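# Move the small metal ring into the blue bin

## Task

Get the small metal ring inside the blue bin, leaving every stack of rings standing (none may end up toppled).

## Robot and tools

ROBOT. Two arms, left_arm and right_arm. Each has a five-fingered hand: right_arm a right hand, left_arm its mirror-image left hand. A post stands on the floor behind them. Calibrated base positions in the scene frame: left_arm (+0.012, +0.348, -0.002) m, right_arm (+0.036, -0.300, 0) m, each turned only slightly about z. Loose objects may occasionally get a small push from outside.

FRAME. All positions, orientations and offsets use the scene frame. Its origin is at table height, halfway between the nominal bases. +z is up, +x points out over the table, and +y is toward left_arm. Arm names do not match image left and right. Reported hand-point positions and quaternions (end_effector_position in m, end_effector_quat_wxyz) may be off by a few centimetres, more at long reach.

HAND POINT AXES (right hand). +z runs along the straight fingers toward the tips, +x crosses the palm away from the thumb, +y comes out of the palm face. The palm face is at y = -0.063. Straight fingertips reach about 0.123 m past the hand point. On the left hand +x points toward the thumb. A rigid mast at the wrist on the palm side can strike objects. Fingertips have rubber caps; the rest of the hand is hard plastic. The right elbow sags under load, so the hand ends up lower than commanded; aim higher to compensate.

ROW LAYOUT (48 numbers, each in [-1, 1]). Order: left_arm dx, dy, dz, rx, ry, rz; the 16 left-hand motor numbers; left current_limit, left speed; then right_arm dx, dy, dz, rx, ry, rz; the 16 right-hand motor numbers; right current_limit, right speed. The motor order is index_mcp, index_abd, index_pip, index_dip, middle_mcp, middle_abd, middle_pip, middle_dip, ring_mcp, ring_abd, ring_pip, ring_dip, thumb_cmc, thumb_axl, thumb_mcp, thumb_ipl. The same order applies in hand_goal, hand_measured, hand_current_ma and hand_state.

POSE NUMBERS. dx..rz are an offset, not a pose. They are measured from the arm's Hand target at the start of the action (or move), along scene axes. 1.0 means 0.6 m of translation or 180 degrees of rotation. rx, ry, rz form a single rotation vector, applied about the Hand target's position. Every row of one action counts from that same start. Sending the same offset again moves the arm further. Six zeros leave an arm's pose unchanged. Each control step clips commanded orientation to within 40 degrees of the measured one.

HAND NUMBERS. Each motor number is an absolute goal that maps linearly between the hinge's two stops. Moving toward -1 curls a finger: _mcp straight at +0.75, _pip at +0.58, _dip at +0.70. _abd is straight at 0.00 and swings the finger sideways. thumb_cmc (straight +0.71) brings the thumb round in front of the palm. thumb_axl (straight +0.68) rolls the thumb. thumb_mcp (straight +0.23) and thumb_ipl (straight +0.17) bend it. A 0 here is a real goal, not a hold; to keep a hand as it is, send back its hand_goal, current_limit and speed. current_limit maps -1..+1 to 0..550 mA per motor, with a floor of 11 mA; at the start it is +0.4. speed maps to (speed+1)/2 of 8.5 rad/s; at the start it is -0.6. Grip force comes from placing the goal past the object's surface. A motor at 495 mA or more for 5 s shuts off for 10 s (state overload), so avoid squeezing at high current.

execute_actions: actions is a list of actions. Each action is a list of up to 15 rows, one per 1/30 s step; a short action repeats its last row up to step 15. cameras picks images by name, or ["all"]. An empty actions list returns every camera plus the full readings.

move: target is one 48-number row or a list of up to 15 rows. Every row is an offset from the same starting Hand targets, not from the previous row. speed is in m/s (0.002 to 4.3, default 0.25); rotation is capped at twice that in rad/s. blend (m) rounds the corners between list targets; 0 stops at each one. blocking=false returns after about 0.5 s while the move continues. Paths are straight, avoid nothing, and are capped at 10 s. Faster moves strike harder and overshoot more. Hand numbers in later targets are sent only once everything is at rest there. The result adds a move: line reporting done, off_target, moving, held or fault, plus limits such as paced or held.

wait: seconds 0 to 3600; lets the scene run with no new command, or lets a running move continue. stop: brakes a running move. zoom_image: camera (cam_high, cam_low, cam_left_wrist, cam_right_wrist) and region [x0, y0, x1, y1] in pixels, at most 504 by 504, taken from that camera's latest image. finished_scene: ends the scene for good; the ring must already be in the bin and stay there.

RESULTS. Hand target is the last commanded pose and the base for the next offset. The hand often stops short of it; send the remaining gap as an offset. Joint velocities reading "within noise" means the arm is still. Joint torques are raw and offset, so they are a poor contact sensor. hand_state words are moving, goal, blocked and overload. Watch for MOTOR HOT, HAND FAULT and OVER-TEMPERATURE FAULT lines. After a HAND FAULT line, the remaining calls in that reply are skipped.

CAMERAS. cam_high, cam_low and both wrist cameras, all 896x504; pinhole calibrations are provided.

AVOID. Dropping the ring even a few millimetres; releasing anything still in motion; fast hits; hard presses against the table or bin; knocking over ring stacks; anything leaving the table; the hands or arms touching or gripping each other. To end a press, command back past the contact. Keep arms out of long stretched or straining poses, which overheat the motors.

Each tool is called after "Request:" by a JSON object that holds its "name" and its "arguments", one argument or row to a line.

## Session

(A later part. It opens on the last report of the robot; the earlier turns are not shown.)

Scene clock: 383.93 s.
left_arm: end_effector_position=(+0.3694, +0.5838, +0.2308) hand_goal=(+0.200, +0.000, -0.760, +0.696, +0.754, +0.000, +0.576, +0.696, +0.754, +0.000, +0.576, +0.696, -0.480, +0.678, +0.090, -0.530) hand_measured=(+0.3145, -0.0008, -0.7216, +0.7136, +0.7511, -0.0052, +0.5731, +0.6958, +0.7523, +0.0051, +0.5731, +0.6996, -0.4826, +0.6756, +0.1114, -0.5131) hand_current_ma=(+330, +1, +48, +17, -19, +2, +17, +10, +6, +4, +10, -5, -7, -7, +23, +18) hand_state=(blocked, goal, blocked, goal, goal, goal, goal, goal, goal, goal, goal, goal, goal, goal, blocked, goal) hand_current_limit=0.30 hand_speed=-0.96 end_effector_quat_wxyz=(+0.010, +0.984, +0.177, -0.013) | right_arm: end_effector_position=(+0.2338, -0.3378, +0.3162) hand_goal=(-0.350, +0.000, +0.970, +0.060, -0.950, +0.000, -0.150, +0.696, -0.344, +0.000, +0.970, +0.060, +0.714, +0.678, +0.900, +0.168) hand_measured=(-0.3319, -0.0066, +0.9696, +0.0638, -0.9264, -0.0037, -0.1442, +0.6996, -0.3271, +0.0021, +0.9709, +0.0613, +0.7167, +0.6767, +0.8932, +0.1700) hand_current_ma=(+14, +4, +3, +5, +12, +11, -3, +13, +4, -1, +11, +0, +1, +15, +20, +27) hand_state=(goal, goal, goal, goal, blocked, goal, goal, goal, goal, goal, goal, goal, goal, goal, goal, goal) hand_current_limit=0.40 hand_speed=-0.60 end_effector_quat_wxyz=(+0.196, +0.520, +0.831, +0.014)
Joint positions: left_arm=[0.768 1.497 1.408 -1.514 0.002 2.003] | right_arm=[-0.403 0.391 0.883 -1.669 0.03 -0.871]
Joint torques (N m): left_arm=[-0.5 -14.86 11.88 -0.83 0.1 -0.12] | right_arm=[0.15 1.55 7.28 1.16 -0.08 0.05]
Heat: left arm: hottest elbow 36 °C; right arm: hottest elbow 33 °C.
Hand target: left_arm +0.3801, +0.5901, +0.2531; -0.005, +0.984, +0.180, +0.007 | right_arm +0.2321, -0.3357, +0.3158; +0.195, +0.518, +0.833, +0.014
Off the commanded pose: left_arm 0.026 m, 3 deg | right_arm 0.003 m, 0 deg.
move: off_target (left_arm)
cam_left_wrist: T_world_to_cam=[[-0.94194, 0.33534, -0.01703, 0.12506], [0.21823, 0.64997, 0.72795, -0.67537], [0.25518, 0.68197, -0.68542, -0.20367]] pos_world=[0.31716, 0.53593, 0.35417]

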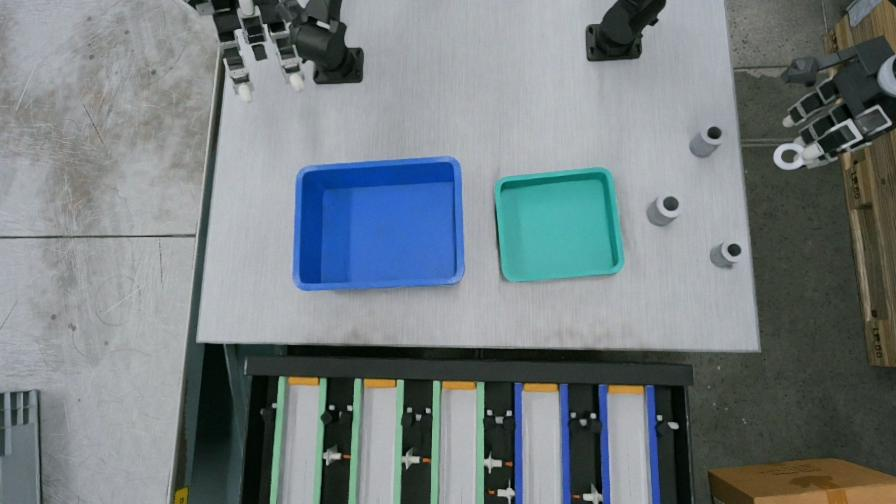

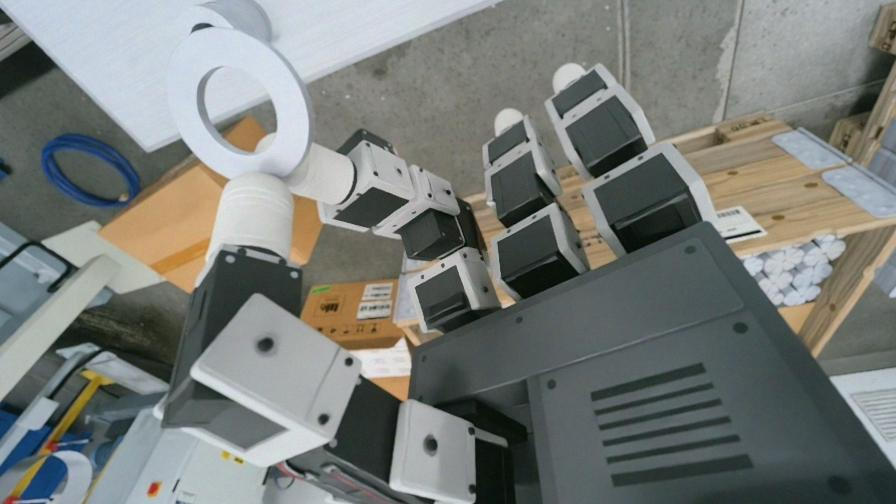

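Request:
{"name": "move", "arguments": {
  "target": [
    [0,0,0,0,0,0, 0.20,0,-0.76,0.696, -0.95,0,-0.15,0.696, -0.95,0,-0.15,0.696, -0.481,0.678,0.09,-0.53, 0.3,-0.9, -0.13,-0.27,0.05,0,0,-0.27, -0.35,0,0.97,0.06, -0.95,0,-0.15,0.696, -0.344,0,0.97,0.06, 0.714,0.678,0.9,0.168, 0.4,-0.6]
  ],
  "speed": 0.15,
  "cameras": ["cam_high","cam_left_wrist"]
}}

Scene clock: 389.77 s.
left_arm: end_effector_position=(+0.3693, +0.5838, +0.2308) hand_goal=(+0.200, +0.000, -0.760, +0.696, -0.950, +0.000, -0.150, +0.696, -0.950, +0.000, -0.150, +0.696, -0.480, +0.678, +0.090, -0.530) hand_measured=(+0.3145, -0.0008, -0.7216, +0.7124, -0.9313, -0.0052, -0.1454, +0.6996, -0.8975, +0.0197, -0.1416, +0.6996, -0.4839, +0.6756, +0.1114, -0.5141) hand_current_ma=(+335, +11, +54, +36, +3, -6, +18, +15, +110, +21, +6, +0, -9, -1, +38, +12) hand_state=(blocked, goal, blocked, goal, goal, goal, goal, goal, blocked, goal, goal, goal, goal, goal, blocked, goal) hand_current_limit=0.30 hand_speed=-0.90 end_effector_quat_wxyz=(+0.010, +0.984, +0.177, -0.013) | right_arm: end_effector_position=(+0.1548, -0.4887, +0.3216) hand_goal=(-0.350, +0.000, +0.970, +0.060, -0.950, +0.000, -0.150, +0.696, -0.344, +0.000, +0.970, +0.060, +0.714, +0.678, +0.900, +0.168) hand_measured=(-0.3319, -0.0081, +0.9696, +0.0626, -0.9264, -0.0037, -0.1454, +0.6996, -0.3271, +0.0021, +0.9709, +0.0613, +0.7154, +0.6777, +0.8932, +0.1700) hand_current_ma=(+16, -3, +20, -1, +3, +1, -2, +11, +1, +1, +3, -8, -2, +0, +17, +2) hand_state=(goal, goal, goal, goal, blocked, goal, goal, goal, goal, goal, goal, goal, goal, goal, goal, goal) hand_current_limit=0.40 hand_speed=-0.60 end_effector_quat_wxyz=(+0.158, +0.812, +0.559, -0.061)
Joint positions: left_arm=[0.768 1.497 1.408 -1.514 0.002 2.003] | right_arm=[-1.164 0.495 0.933 -1.672 0.054 -0.817]
Joint torques (N m): left_arm=[-0.56 -14.92 11.99 -0.64 0.23 -0.11] | right_arm=[-1.08 2.08 10.41 1.92 0 0.14]
Heat: left arm: hottest elbow 38 °C; right arm: hottest elbow 33 °C.
Hand target: left_arm +0.3801, +0.5902, +0.2531; -0.005, +0.984, +0.181, +0.007 | right_arm +0.1541, -0.4977, +0.3457; +0.183, +0.815, +0.546, -0.068
Off the commanded pose: left_arm 0.026 m, 3 deg | right_arm 0.026 m, 3 deg.
move: off_target (right_arm)
cam_left_wrist: T_world_to_cam=[[-0.94205, 0.33506, -0.01666, 0.12518], [0.21825, 0.64983, 0.72807, -0.67543], [0.25477, 0.68225, -0.6853, -0.20382]] pos_world=[0.31726, 0.53603, 0.35417]

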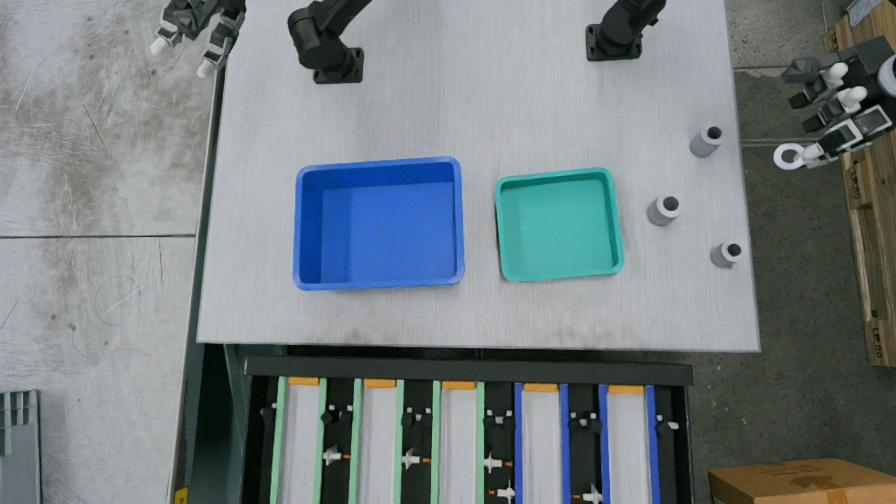

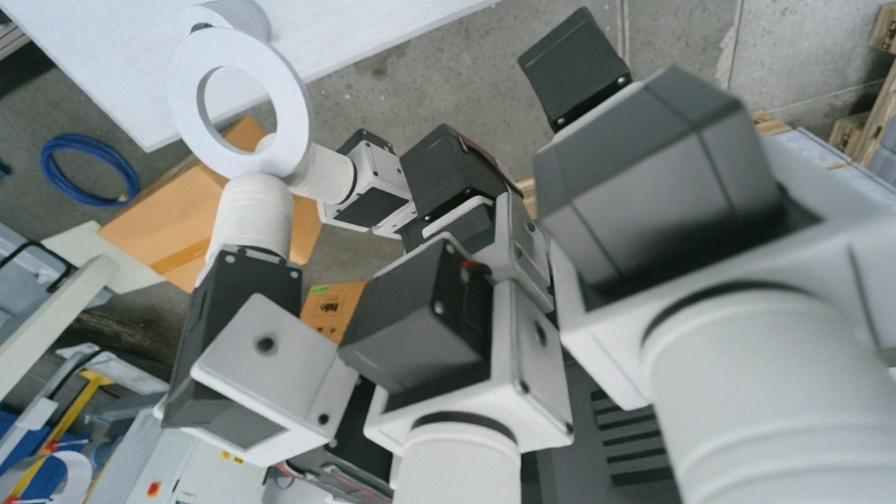

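Request:
{"name": "move", "arguments": {
  "target": [
    [0.02,-0.60,0.03,0,0,0.36, 0.20,0,-0.76,0.696, -0.95,0,-0.15,0.696, -0.95,0,-0.15,0.696, -0.481,0.678,0.09,-0.53, 0.3,-0.9, 0,0,0,0,0,0, -0.35,0,0.97,0.06, -0.95,0,-0.15,0.696, -0.344,0,0.97,0.06, 0.714,0.678,0.9,0.168, 0.4,-0.6]
  ],
  "speed": 0.2,
  "cameras": ["cam_high","cam_left_wrist"]
}}

Scene clock: 393.70 s.
left_arm: end_effector_position=(+0.3784, +0.2351, +0.2487) hand_goal=(+0.200, +0.000, -0.760, +0.696, -0.950, +0.000, -0.150, +0.696, -0.950, +0.000, -0.150, +0.696, -0.480, +0.678, +0.090, -0.530) hand_measured=(+0.3145, -0.0008, -0.7216, +0.7124, -0.9313, -0.0052, -0.1454, +0.6983, -0.8975, +0.0197, -0.1416, +0.6996, -0.4826, +0.6756, +0.1114, -0.5141) hand_current_ma=(+328, +3, +47, +34, +20, +2, +18, +10, +120, +19, +16, +7, -14, +0, +19, +17) hand_state=(blocked, goal, blocked, goal, goal, goal, goal, goal, blocked, goal, goal, goal, goal, goal, blocked, goal) hand_current_limit=0.30 hand_speed=-0.90 end_effector_quat_wxyz=(-0.027, +0.738, +0.674, -0.008) | right_arm: end_effector_position=(+0.1548, -0.4887, +0.3216) hand_goal=(-0.350, +0.000, +0.970, +0.060, -0.950, +0.000, -0.150, +0.696, -0.344, +0.000, +0.970, +0.060, +0.714, +0.678, +0.900, +0.168) hand_measured=(-0.3319, -0.0066, +0.9683, +0.0626, -0.9276, -0.0023, -0.1454, +0.7009, -0.3271, +0.0036, +0.9709, +0.0613, +0.7167, +0.6777, +0.8932, +0.1700) hand_current_ma=(+8, -15, +10, -8, +15, +9, -5, +4, +0, +7, +25, +7, -6, +7, +13, +5) hand_state=(goal, goal, goal, goal, blocked, goal, goal, goal, goal, goal, goal, goal, goal, goal, goal, goal) hand_current_limit=0.40 hand_speed=-0.60 end_effector_quat_wxyz=(+0.158, +0.812, +0.559, -0.061)
Joint positions: left_arm=[-0.452 1.178 1.164 -1.613 -0.007 -0.341] | right_arm=[-1.164 0.495 0.933 -1.672 0.054 -0.817]
Joint torques (N m): left_arm=[-0.09 -8.59 12.62 -0.21 -0.32 -0.16] | right_arm=[-1.03 1.61 10.48 1.8 0.02 0.14]
Heat: left arm: hottest elbow 37 °C; right arm: hottest elbow 34 °C.
Hand target: left_arm +0.3920, +0.2301, +0.2712; -0.008, +0.734, +0.679, +0.003 | right_arm +0.1541, -0.4977, +0.3457; +0.183, +0.815, +0.546, -0.068
Off the commanded pose: left_arm 0.027 m, 3 deg | right_arm 0.026 m, 3 deg.
move: off_target (left_arm)
cam_left_wrist: T_world_to_cam=[[-0.7108, -0.7032, -0.01642, 0.40737], [-0.44601, 0.43254, 0.78357, -0.17511], [-0.54391, 0.56428, -0.62108, 0.35811]] pos_world=[0.40624, 0.16013, 0.36631]

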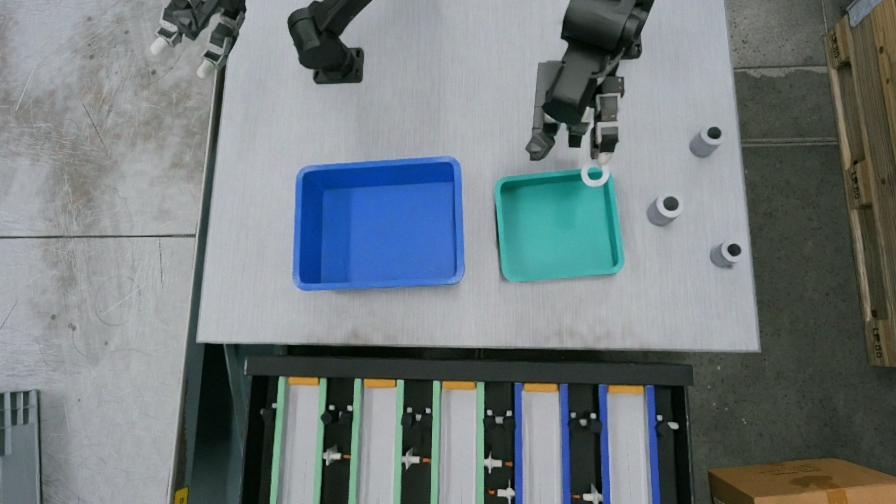

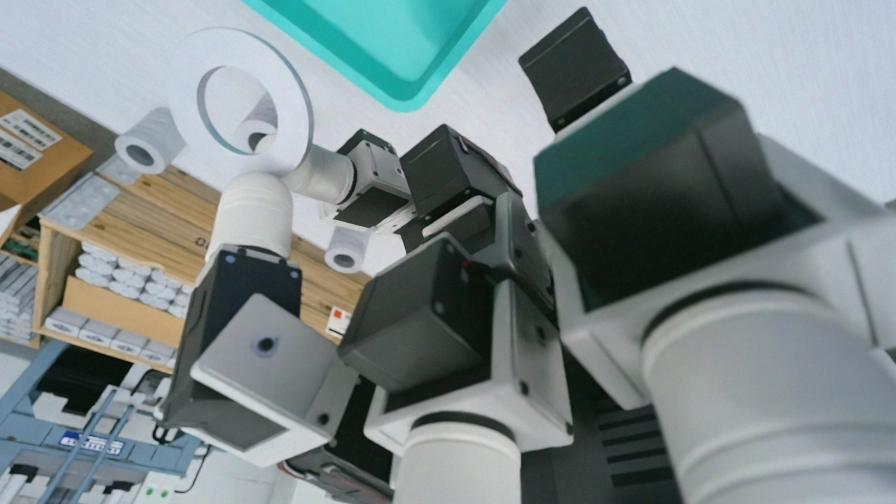

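Request:
{"name": "move", "arguments": {
  "target": [
    [0.027,-0.62,0.0,0,0,0.36, 0.20,0,-0.76,0.696, -0.95,0,-0.15,0.696, -0.95,0,-0.15,0.696, -0.481,0.678,0.09,-0.53, 0.3,-0.9, 0,0,0,0,0,0, -0.35,0,0.97,0.06, -0.95,0,-0.15,0.696, -0.344,0,0.97,0.06, 0.714,0.678,0.9,0.168, 0.4,-0.6]
  ],
  "speed": 0.2,
  "cameras": ["all"]
}}

Scene clock: 397.50 s.
left_arm: end_effector_position=(+0.4047, -0.1327, +0.2628) hand_goal=(+0.200, +0.000, -0.760, +0.696, -0.950, +0.000, -0.150, +0.696, -0.950, +0.000, -0.150, +0.696, -0.480, +0.678, +0.090, -0.530) hand_measured=(+0.3133, -0.0008, -0.7216, +0.7124, -0.9313, -0.0023, -0.1442, +0.6983, -0.8975, +0.0197, -0.1416, +0.6996, -0.4839, +0.6756, +0.1114, -0.5141) hand_current_ma=(+326, +17, +64, +19, +8, -7, +6, -6, +94, +23, +4, +4, -13, +2, +31, +15) hand_state=(blocked, goal, blocked, goal, goal, goal, goal, goal, blocked, goal, goal, goal, goal, goal, blocked, goal) hand_current_limit=0.30 hand_speed=-0.90 end_effector_quat_wxyz=(+0.050, +0.273, +0.960, -0.039) | right_arm: end_effector_position=(+0.1548, -0.4887, +0.3216) hand_goal=(-0.350, +0.000, +0.970, +0.060, -0.950, +0.000, -0.150, +0.696, -0.344, +0.000, +0.970, +0.060, +0.714, +0.678, +0.900, +0.168) hand_measured=(-0.3319, -0.0081, +0.9696, +0.0613, -0.9264, -0.0023, -0.1454, +0.6996, -0.3271, +0.0021, +0.9709, +0.0613, +0.7154, +0.6767, +0.8932, +0.1700) hand_current_ma=(+7, -3, +12, -1, +16, +17, +7, +10, +18, +4, +5, +2, -7, +9, +3, +13) hand_state=(goal, goal, goal, goal, blocked, goal, goal, goal, goal, goal, goal, goal, goal, goal, goal, goal) hand_current_limit=0.40 hand_speed=-0.60 end_effector_quat_wxyz=(+0.158, +0.812, +0.559, -0.061)
Joint positions: left_arm=[-1.016 2.102 2.351 -1.693 -0.008 -2.012] | right_arm=[-1.164 0.495 0.933 -1.672 0.054 -0.817]
Joint torques (N m): left_arm=[-0.91 -21.89 12.25 -0.47 -0.39 -0.08] | right_arm=[-1.08 2.32 10.3 1.87 0.02 0.15]
Heat: left arm: hottest elbow 38 °C; right arm: hottest elbow 34 °C.
Hand target: left_arm +0.4080, -0.1420, +0.2710; -0.009, +0.256, +0.967, -0.002 | right_arm +0.1541, -0.4977, +0.3457; +0.183, +0.815, +0.546, -0.068
Off the commanded pose: left_arm 0.013 m, 8 deg | right_arm 0.026 m, 3 deg.
joint sent to its limit (left arm) — joint 4 (wrist pitch), lower limit. The joint targets are off in orientation, not in position.
move: off_target (left_arm)
cam_left_wrist: T_world_to_cam=[[0.31036, -0.94623, 0.09124, -0.30615], [-0.67837, -0.15322, 0.71857, 0.01806], [-0.66596, -0.28491, -0.68944, 0.54339]] pos_world=[0.46914, -0.13211, 0.38959]
cam_right_wrist: T_world_to_cam=[[0.29102, -0.90794, 0.30158, -0.54566], [-0.66048, 0.03739, 0.74991, -0.17326], [-0.69215, -0.41742, -0.5888, 0.21496]] pos_world=[0.19315, -0.39922, 0.42106]

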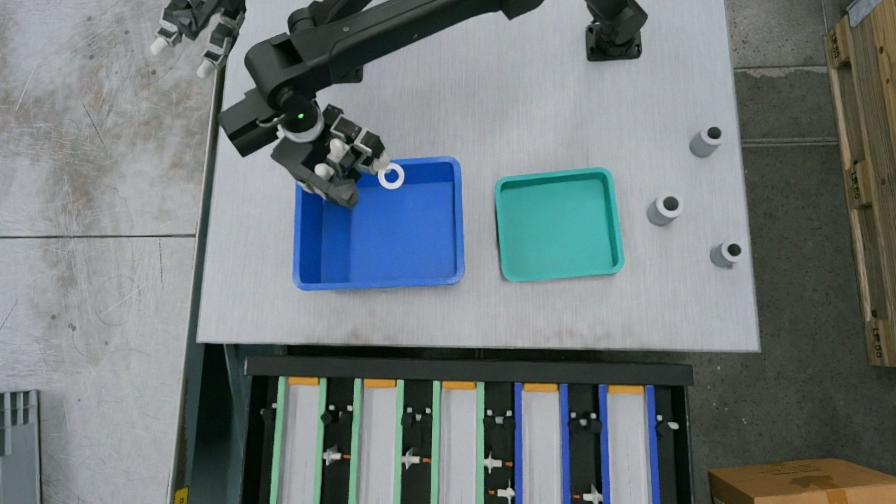

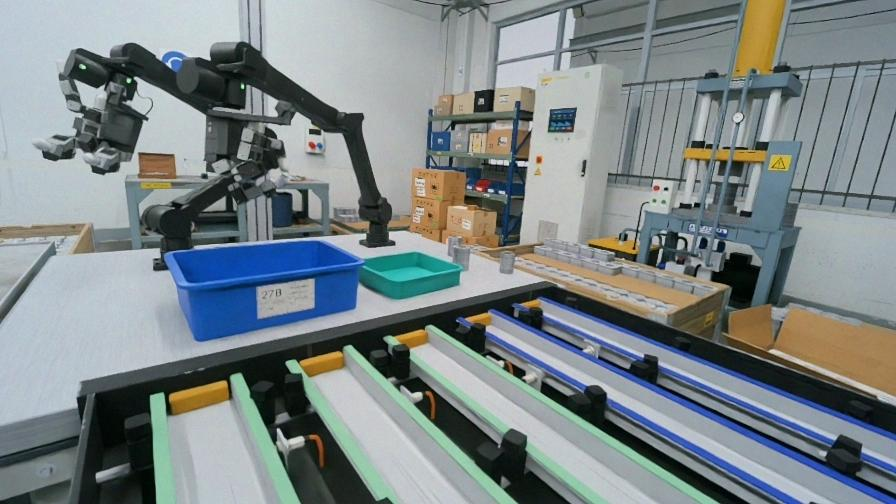

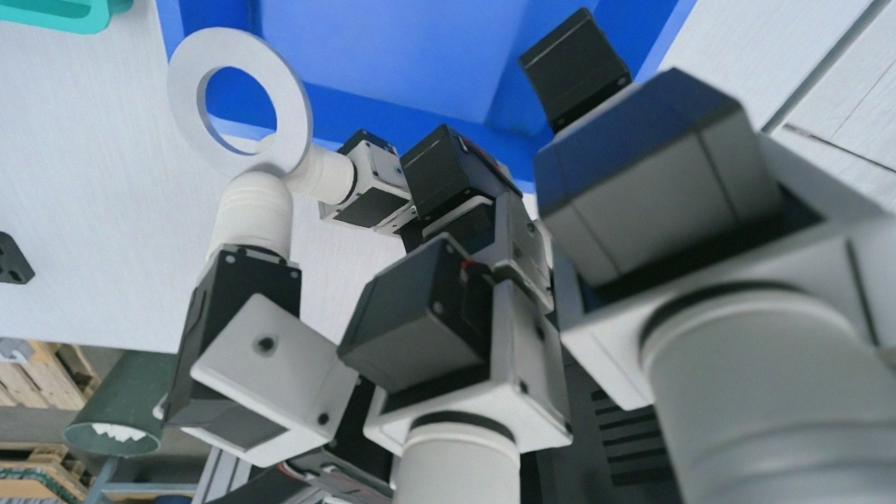

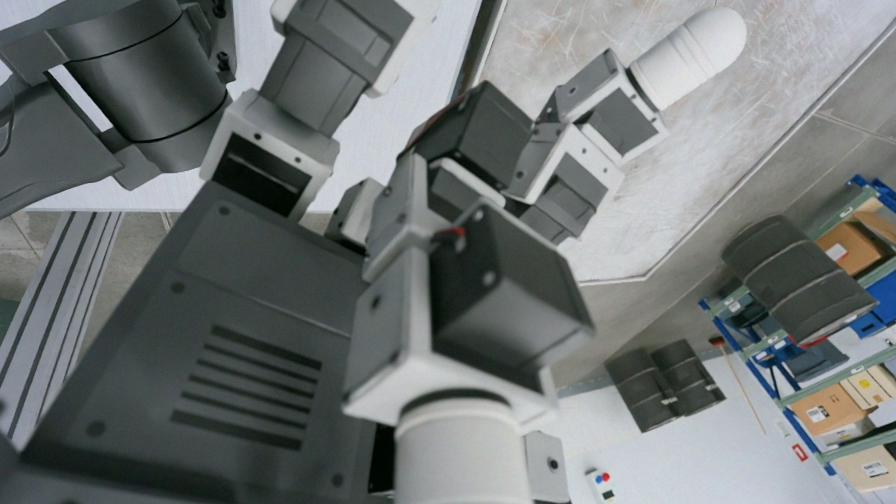

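Request:
{"name": "zoom_image", "arguments": {
  "camera": "cam_high",
  "region": [280, 140, 480, 300]
}}

Scaled by 2.520 from the camera's image (finer frame: 1280x720).

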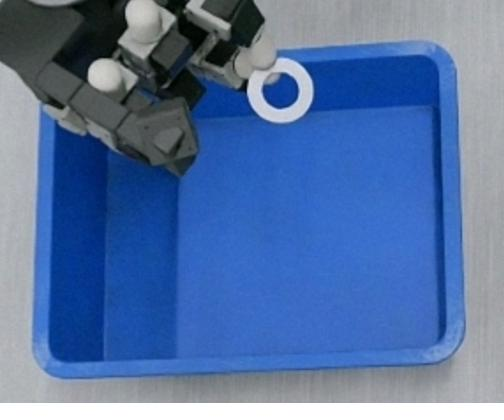

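Request:
{"name": "move", "arguments": {
  "target": [
    [0.02,-0.008,-0.05,-0.1245,0.0617,0.0366, 0.20,0,-0.76,0.696, -0.95,0,-0.15,0.696, -0.95,0,-0.15,0.696, -0.481,0.678,0.09,-0.53, 0.3,-0.9, 0,0,0,0,0,0, -0.35,0,0.97,0.06, -0.95,0,-0.15,0.696, -0.344,0,0.97,0.06, 0.714,0.678,0.9,0.168, 0.4,-0.6]
  ],
  "speed": 0.15,
  "cameras": ["cam_high","cam_low","cam_left_wrist"]
}}

Request:
{"name": "zoom_image", "arguments": {
  "camera": "cam_high",
  "region": [280, 140, 480, 300]
}}

Scene clock: 402.20 s.
left_arm: end_effector_position=(+0.4138, -0.1398, +0.2494) hand_goal=(+0.200, +0.000, -0.760, +0.696, -0.950, +0.000, -0.150, +0.696, -0.950, +0.000, -0.150, +0.696, -0.480, +0.678, +0.090, -0.530) hand_measured=(+0.3133, -0.0008, -0.7216, +0.7149, -0.9301, -0.0023, -0.1454, +0.6983, -0.8975, +0.0197, -0.1416, +0.6996, -0.4826, +0.6756, +0.1114, -0.5141) hand_current_ma=(+319, +1, +44, +30, +18, -1, +3, +13, +107, +21, +3, -1, -23, -16, +39, +18) hand_state=(blocked, goal, blocked, goal, goal, goal, goal, goal, blocked, goal, goal, goal, goal, goal, blocked, goal) hand_current_limit=0.30 hand_speed=-0.90 end_effector_quat_wxyz=(-0.052, +0.204, +0.954, -0.211) | right_arm: end_effector_position=(+0.1548, -0.4887, +0.3216) hand_goal=(-0.350, +0.000, +0.970, +0.060, -0.950, +0.000, -0.150, +0.696, -0.344, +0.000, +0.970, +0.060, +0.714, +0.678, +0.900, +0.168) hand_measured=(-0.3319, -0.0066, +0.9696, +0.0626, -0.9264, -0.0023, -0.1454, +0.7009, -0.3271, +0.0021, +0.9709, +0.0613, +0.7154, +0.6767, +0.8942, +0.1691) hand_current_ma=(+7, -6, +9, +9, +17, +3, +0, -2, -1, +1, -1, -7, +4, +6, -4, +11) hand_state=(goal, goal, goal, goal, blocked, goal, goal, goal, goal, goal, goal, goal, goal, goal, goal, goal) hand_current_limit=0.40 hand_speed=-0.60 end_effector_quat_wxyz=(+0.158, +0.812, +0.559, -0.061)
Joint positions: left_arm=[-0.889 2.102 2.351 -1.631 0.399 -2.057] | right_arm=[-1.164 0.495 0.933 -1.672 0.054 -0.817]
Joint torques (N m): left_arm=[-0.15 -21.07 9.94 0.53 0.27 -0.12] | right_arm=[-1.32 1.55 10.4 1.84 0.02 0.13]
Heat: left arm: hottest elbow 39 °C; right arm: hottest elbow 35 °C.
Hand target: left_arm +0.4202, -0.1466, +0.2410; -0.052, +0.195, +0.956, -0.214 | right_arm +0.1541, -0.4977, +0.3457; +0.183, +0.815, +0.546, -0.068
Off the commanded pose: left_arm 0.013 m, 1 deg | right_arm 0.026 m, 3 deg.
move: off_target (left_arm)
cam_left_wrist: T_world_to_cam=[[0.45601, -0.8578, 0.23713, -0.39882], [-0.42673, 0.02307, 0.90409, -0.09301], [-0.781, -0.51346, -0.35552, 0.47052]] pos_world=[0.50966, -0.09837, 0.34594]

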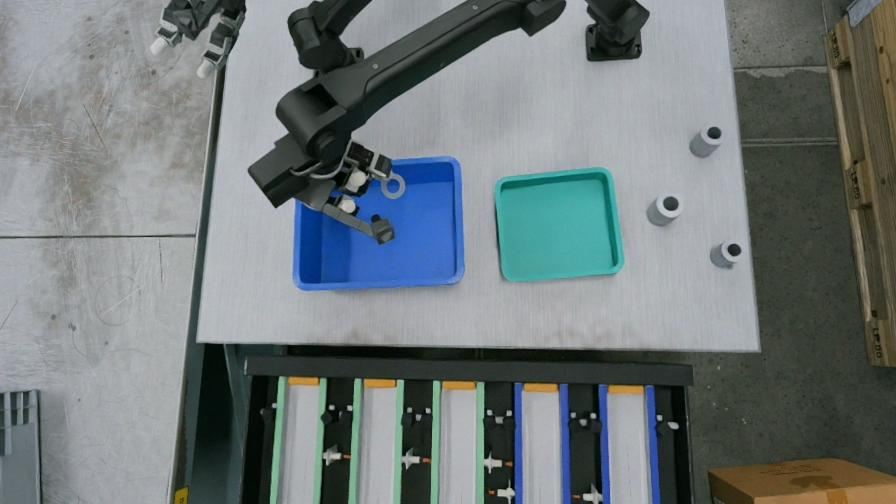

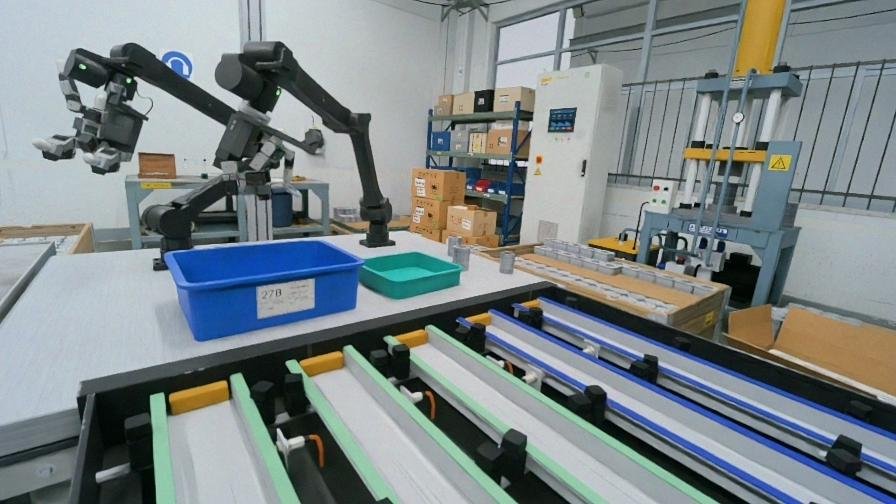

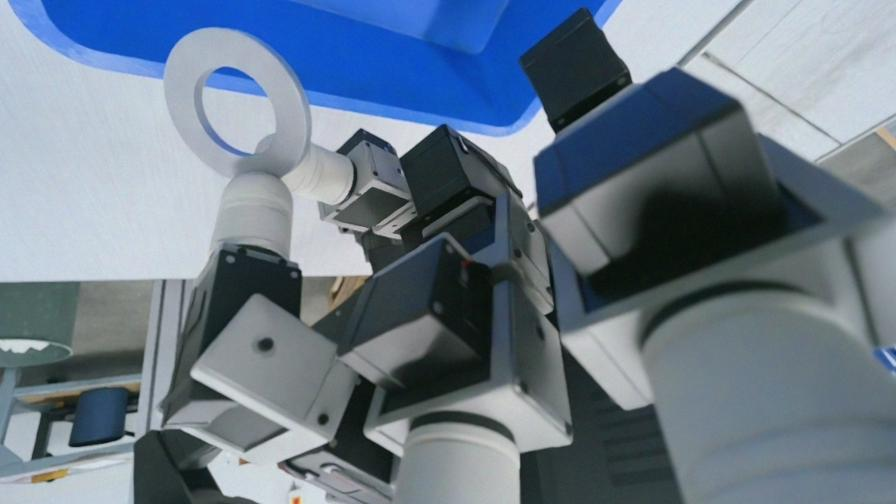

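Scaled by 2.520 from the camera's image (finer frame: 1280x720).

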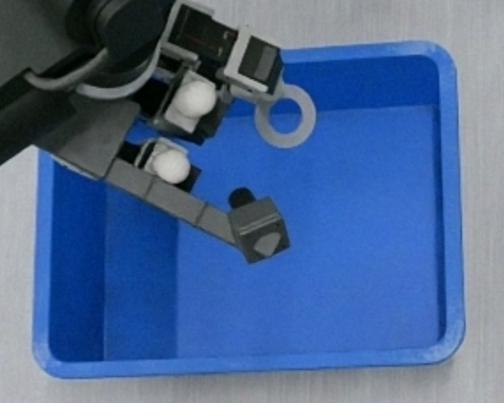

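Request:
{"name": "move", "arguments": {
  "target": [
    [0.003,0.0,-0.2,0,0,0, 0.20,0,-0.76,0.696, -0.95,0,-0.15,0.696, -0.95,0,-0.15,0.696, -0.481,0.678,0.09,-0.53, 0.3,-0.9, 0,0,0,0,0,0, -0.35,0,0.97,0.06, -0.95,0,-0.15,0.696, -0.344,0,0.97,0.06, 0.714,0.678,0.9,0.168, 0.4,-0.6]
  ],
  "speed": 0.1,
  "cameras": ["cam_high","cam_low","cam_left_wrist"]
}}

Request:
{"name": "zoom_image", "arguments": {
  "camera": "cam_high",
  "region": [280, 140, 480, 300]
}}

Request:
{"name": "zoom_image", "arguments": {
  "camera": "cam_low",
  "region": [150, 100, 370, 350]
}}

Scene clock: 404.07 s.
left_arm: end_effector_position=(+0.4205, -0.1481, +0.1235) hand_goal=(+0.200, +0.000, -0.760, +0.696, -0.950, +0.000, -0.150, +0.696, -0.950, +0.000, -0.150, +0.696, -0.480, +0.678, +0.090, -0.530) hand_measured=(+0.3121, -0.0008, -0.7216, +0.7149, -0.9301, -0.0023, -0.1454, +0.6996, -0.8975, +0.0197, -0.1416, +0.6996, -0.4839, +0.6756, +0.1124, -0.5150) hand_current_ma=(+311, +11, +55, +36, +9, -7, +19, +7, +106, +15, +4, -9, -9, +3, +32, +17) hand_state=(blocked, goal, blocked, goal, goal, goal, goal, goal, blocked, goal, goal, goal, goal, goal, blocked, goal) hand_current_limit=0.30 hand_speed=-0.90 end_effector_quat_wxyz=(-0.052, +0.203, +0.954, -0.212) | right_arm: end_effector_position=(+0.1548, -0.4887, +0.3216) hand_goal=(-0.350, +0.000, +0.970, +0.060, -0.950, +0.000, -0.150, +0.696, -0.344, +0.000, +0.970, +0.060, +0.714, +0.678, +0.900, +0.168) hand_measured=(-0.3319, -0.0066, +0.9696, +0.0626, -0.9264, -0.0037, -0.1454, +0.7009, -0.3283, +0.0036, +0.9709, +0.0613, +0.7167, +0.6777, +0.8932, +0.1691) hand_current_ma=(+17, -6, +12, +4, +16, +7, +17, +12, -5, +2, +15, +1, -5, +18, -5, +16) hand_state=(goal, goal, goal, goal, blocked, goal, goal, goal, goal, goal, goal, goal, goal, goal, goal, goal) hand_current_limit=0.40 hand_speed=-0.60 end_effector_quat_wxyz=(+0.158, +0.812, +0.559, -0.061)
Joint positions: left_arm=[-0.889 2.102 2.019 -1.298 0.399 -2.058] | right_arm=[-1.164 0.495 0.933 -1.672 0.054 -0.817]
Joint torques (N m): left_arm=[0.5 -24.47 8.14 0.51 0.27 -0.11] | right_arm=[-1.38 1.96 10.43 1.92 0.01 0.19]
Heat: left arm: hottest elbow 39 °C; right arm: hottest elbow 35 °C.
Hand target: left_arm +0.4221, -0.1467, +0.1211; -0.052, +0.195, +0.956, -0.214 | right_arm +0.1541, -0.4977, +0.3457; +0.183, +0.815, +0.546, -0.068
Off the commanded pose: left_arm 0.003 m, 1 deg | right_arm 0.026 m, 3 deg.
move: done
cam_left_wrist: T_world_to_cam=[[0.45711, -0.85701, 0.23786, -0.37946], [-0.42645, 0.0235, 0.90421, 0.02378], [-0.78051, -0.51476, -0.35473, 0.42621]] pos_world=[0.51626, -0.10636, 0.21994]

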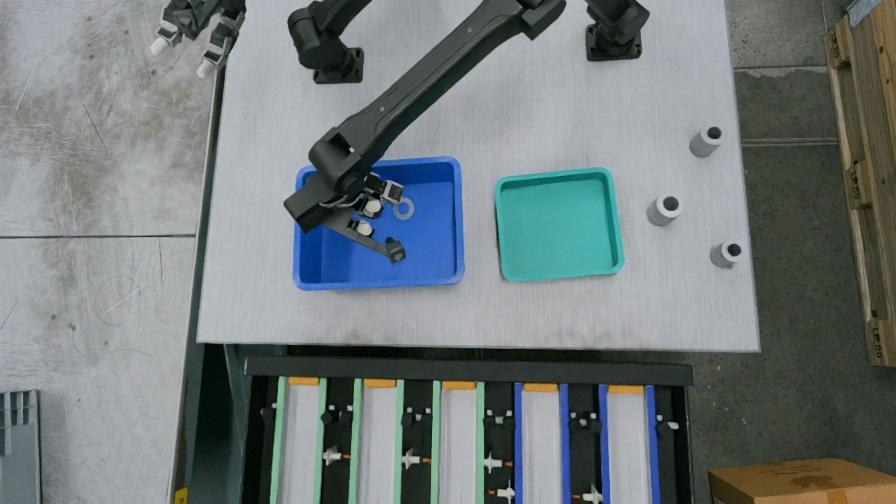

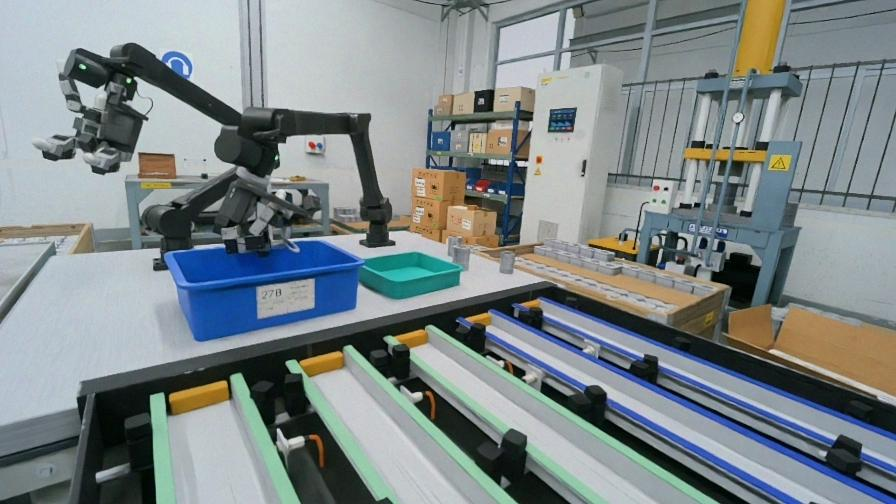

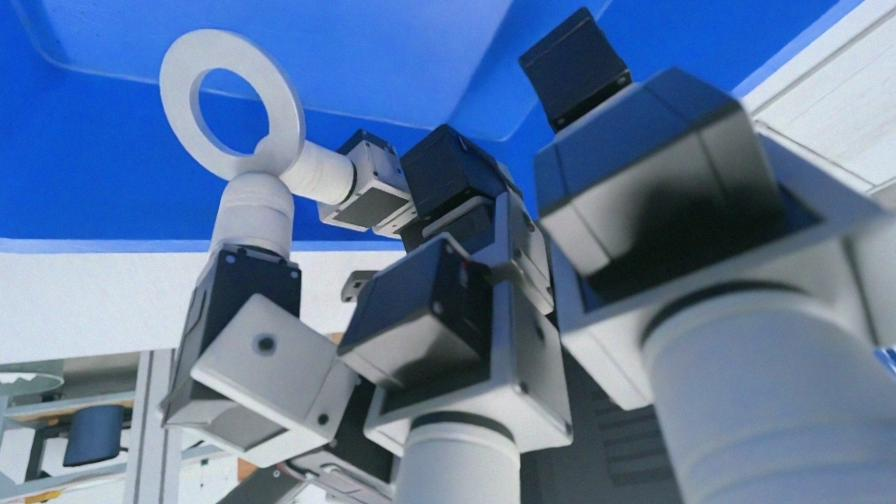

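Scaled by 2.520 from the camera's image (finer frame: 1280x720).

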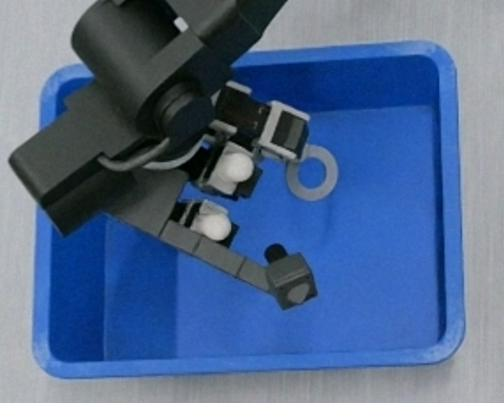

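Scaled by 2.016 from the camera's image (finer frame: 1280x720).

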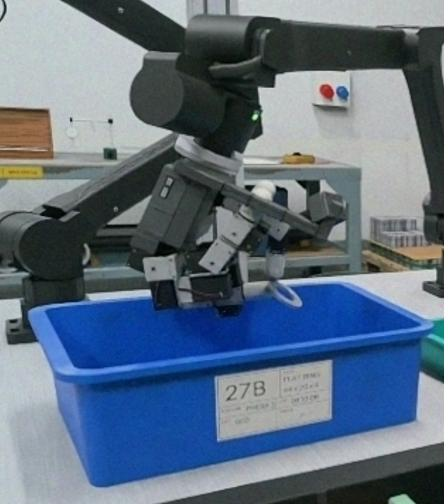

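Request:
{"name": "move", "arguments": {
  "target": [
    [0.0,0.0,-0.1,0,0,0, 0.20,0,-0.76,0.696, -0.95,0,-0.15,0.696, -0.95,0,-0.15,0.696, -0.481,0.678,0.09,-0.53, 0.3,-0.9, 0,0,0,0,0,0, -0.35,0,0.97,0.06, -0.95,0,-0.15,0.696, -0.344,0,0.97,0.06, 0.714,0.678,0.9,0.168, 0.4,-0.6]
  ],
  "speed": 0.08,
  "cameras": ["cam_high","cam_low","cam_left_wrist"]
}}

Request:
{"name": "zoom_image", "arguments": {
  "camera": "cam_high",
  "region": [280, 140, 480, 300]
}}

Request:
{"name": "zoom_image", "arguments": {
  "camera": "cam_low",
  "region": [150, 100, 370, 350]
}}

Scene clock: 405.43 s.
left_arm: end_effector_position=(+0.4217, -0.1496, +0.0793) hand_goal=(+0.200, +0.000, -0.760, +0.696, -0.950, +0.000, -0.150, +0.696, -0.950, +0.000, -0.150, +0.696, -0.480, +0.678, +0.090, -0.530) hand_measured=(+0.3121, -0.0008, -0.7216, +0.7149, -0.9301, -0.0023, -0.1442, +0.6996, -0.8975, +0.0197, -0.1429, +0.6996, -0.4839, +0.6756, +0.1124, -0.5150) hand_current_ma=(+322, +7, +50, +27, +9, +2, +24, +18, +103, +28, +18, +11, -24, +8, +52, +27) hand_state=(blocked, goal, blocked, goal, goal, goal, goal, goal, blocked, goal, goal, goal, goal, goal, blocked, goal) hand_current_limit=0.30 hand_speed=-0.90 end_effector_quat_wxyz=(-0.042, +0.206, +0.953, -0.220) | right_arm: end_effector_position=(+0.1548, -0.4887, +0.3216) hand_goal=(-0.350, +0.000, +0.970, +0.060, -0.950, +0.000, -0.150, +0.696, -0.344, +0.000, +0.970, +0.060, +0.714, +0.678, +0.900, +0.168) hand_measured=(-0.3319, -0.0081, +0.9696, +0.0626, -0.9264, -0.0037, -0.1454, +0.7009, -0.3271, +0.0036, +0.9709, +0.0613, +0.7167, +0.6777, +0.8932, +0.1700) hand_current_ma=(+16, -1, +22, +3, +11, +16, +18, +13, +2, -1, +18, +6, +2, +7, +2, +7) hand_state=(goal, goal, goal, goal, blocked, goal, goal, goal, goal, goal, goal, goal, goal, goal, goal, goal) hand_current_limit=0.40 hand_speed=-0.60 end_effector_quat_wxyz=(+0.158, +0.812, +0.559, -0.061)
Joint positions: left_arm=[-0.889 2.106 1.909 -1.158 0.399 -2.058] | right_arm=[-1.164 0.495 0.933 -1.672 0.054 -0.817]
Joint torques (N m): left_arm=[0.5 -22.65 8.02 0.61 0.23 -0.11] | right_arm=[-1.08 2.08 10.43 1.81 0.04 0.14]
Heat: left arm: hottest elbow 38 °C; right arm: hottest elbow 35 °C.
Hand target: left_arm +0.4220, -0.1467, +0.0610; -0.052, +0.195, +0.956, -0.214 | right_arm +0.1541, -0.4977, +0.3457; +0.183, +0.815, +0.546, -0.068
Off the commanded pose: left_arm 0.018 m, 2 deg | right_arm 0.026 m, 3 deg.
move: off_target (left_arm)
cam_left_wrist: T_world_to_cam=[[0.45299, -0.85214, 0.26203, -0.37026], [-0.44128, 0.04106, 0.89643, 0.0738], [-0.77464, -0.5217, -0.35743, 0.40749]] pos_world=[0.51595, -0.10595, 0.1765]

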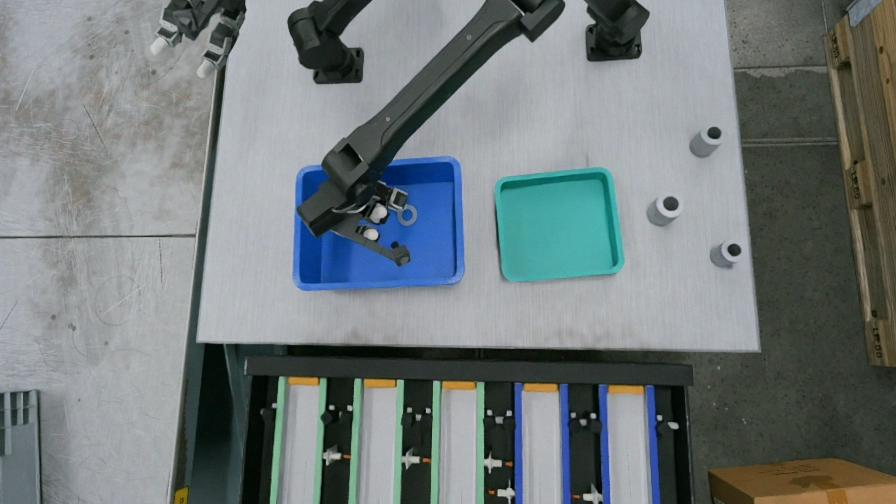

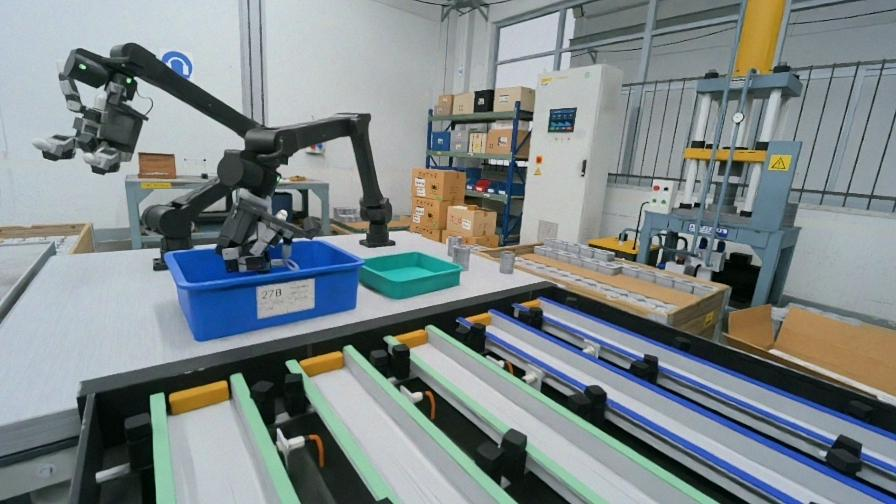

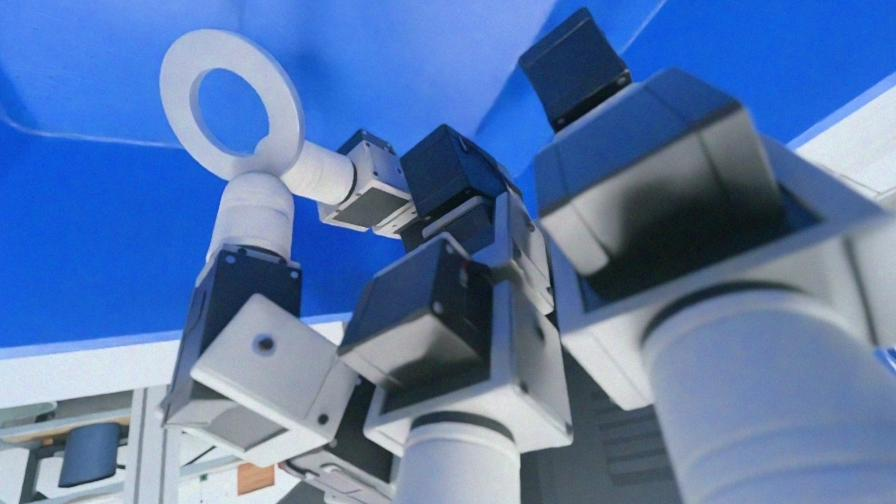

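Scaled by 2.520 from the camera's image (finer frame: 1280x720).

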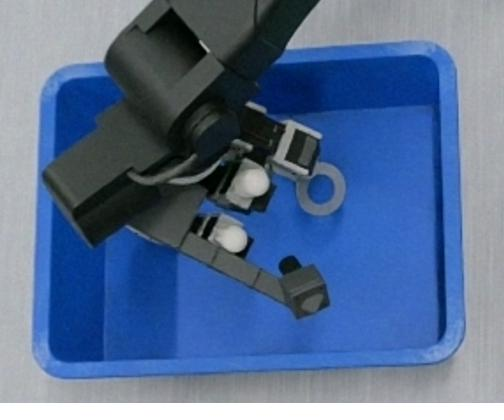

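Scaled by 2.016 from the camera's image (finer frame: 1280x720).

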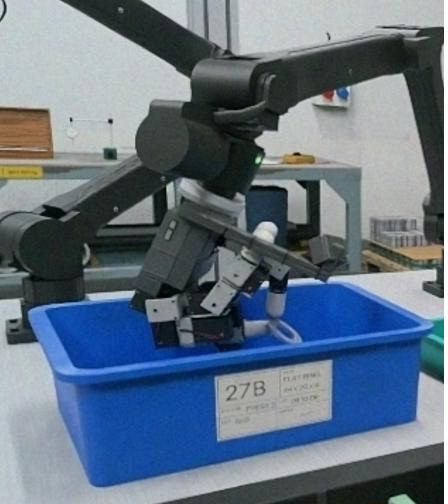

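Request:
{"name": "move", "arguments": {
  "target": [
    [0.0,0.0,-0.025,0,0,0, 0.20,0,-0.76,0.696, -0.95,0,-0.15,0.696, -0.95,0,-0.15,0.696, -0.481,0.678,0.09,-0.53, 0.3,-0.9, 0,0,0,0,0,0, -0.35,0,0.97,0.06, -0.95,0,-0.15,0.696, -0.344,0,0.97,0.06, 0.714,0.678,0.9,0.168, 0.4,-0.6]
  ],
  "speed": 0.06,
  "cameras": ["cam_high","cam_low","cam_left_wrist"]
}}

Request:
{"name": "zoom_image", "arguments": {
  "camera": "cam_low",
  "region": [150, 100, 370, 350]
}}

Scene clock: 406.40 s.
left_arm: end_effector_position=(+0.4219, -0.1498, +0.0636) hand_goal=(+0.200, +0.000, -0.760, +0.696, -0.950, +0.000, -0.150, +0.696, -0.950, +0.000, -0.150, +0.696, -0.480, +0.678, +0.090, -0.530) hand_measured=(+0.3121, -0.0008, -0.7216, +0.7149, -0.9313, -0.0023, -0.1454, +0.6996, -0.8975, +0.0197, -0.1416, +0.6996, -0.4826, +0.6756, +0.1124, -0.5150) hand_current_ma=(+331, +7, +55, +16, +17, -2, +17, +11, +105, +19, +16, +2, -5, -6, +36, +8) hand_state=(blocked, goal, blocked, goal, goal, goal, goal, goal, blocked, goal, goal, goal, goal, goal, blocked, goal) hand_current_limit=0.30 hand_speed=-0.90 end_effector_quat_wxyz=(-0.042, +0.205, +0.953, -0.219) | right_arm: end_effector_position=(+0.1548, -0.4887, +0.3216) hand_goal=(-0.350, +0.000, +0.970, +0.060, -0.950, +0.000, -0.150, +0.696, -0.344, +0.000, +0.970, +0.060, +0.714, +0.678, +0.900, +0.168) hand_measured=(-0.3319, -0.0066, +0.9696, +0.0626, -0.9264, -0.0023, -0.1454, +0.6996, -0.3271, +0.0021, +0.9709, +0.0613, +0.7167, +0.6777, +0.8932, +0.1700) hand_current_ma=(+13, -5, +0, -2, +18, +1, +15, +22, +3, +3, +14, +18, -5, +14, +7, +10) hand_state=(goal, goal, goal, goal, blocked, goal, goal, goal, goal, goal, goal, goal, goal, goal, goal, goal) hand_current_limit=0.40 hand_speed=-0.60 end_effector_quat_wxyz=(+0.158, +0.812, +0.559, -0.061)
Joint positions: left_arm=[-0.889 2.118 1.887 -1.126 0.399 -2.058] | right_arm=[-1.164 0.495 0.933 -1.672 0.054 -0.817]
Joint torques (N m): left_arm=[0.38 -21.89 8.03 0.55 0.28 -0.13] | right_arm=[-1.55 1.9 10.36 1.78 0 0.13]
Heat: left arm: hottest elbow 38 °C; right arm: hottest elbow 36 °C.
Hand target: left_arm +0.4220, -0.1466, +0.0459; -0.052, +0.195, +0.956, -0.214 | right_arm +0.1541, -0.4977, +0.3457; +0.183, +0.815, +0.546, -0.068
Off the commanded pose: left_arm 0.018 m, 2 deg | right_arm 0.026 m, 3 deg.
move: off_target (left_arm)
cam_left_wrist: T_world_to_cam=[[0.45328, -0.85244, 0.26055, -0.36648], [-0.44033, 0.04001, 0.89694, 0.08734], [-0.77501, -0.5213, -0.35722, 0.40215]] pos_world=[0.51625, -0.10626, 0.1608]

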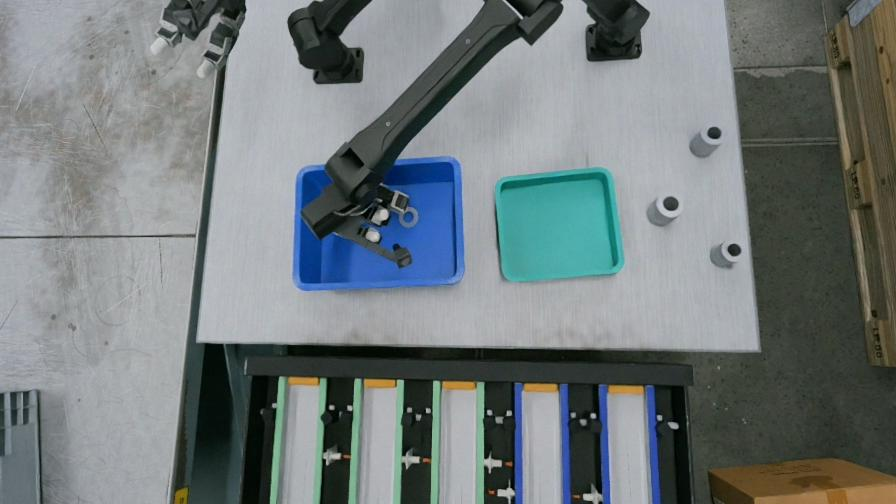

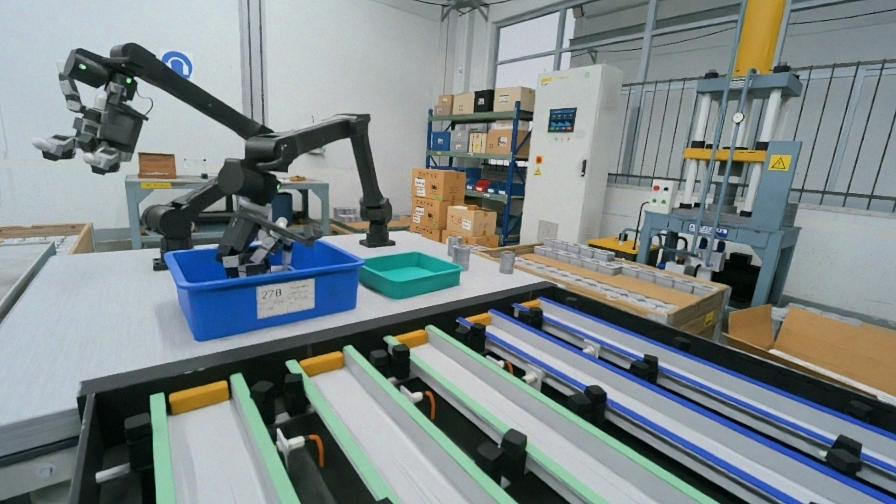

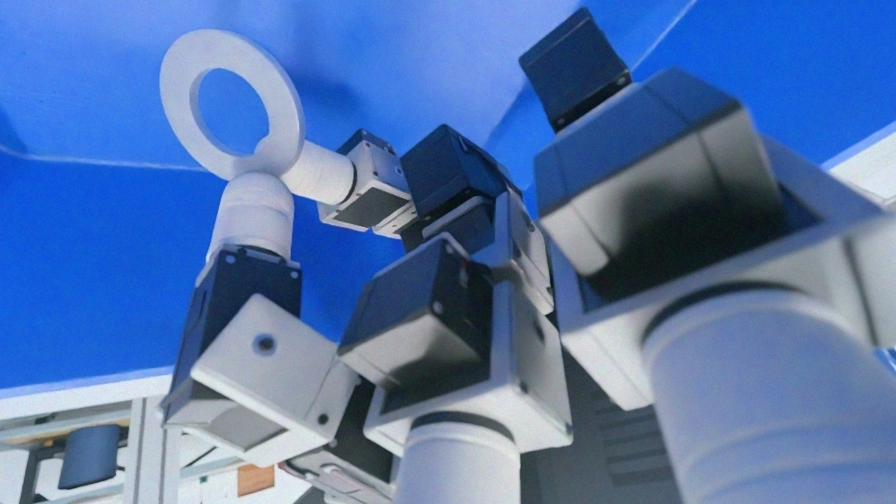

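Scaled by 2.016 from the camera's image (finer frame: 1280x720).

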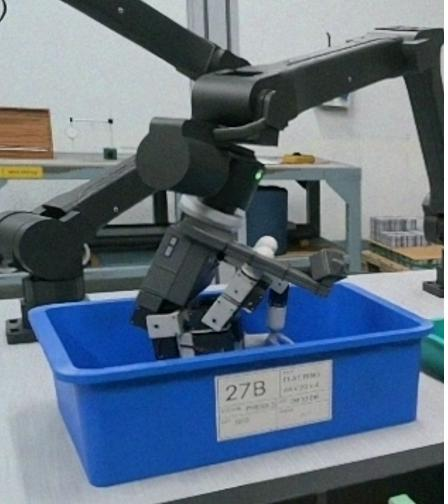

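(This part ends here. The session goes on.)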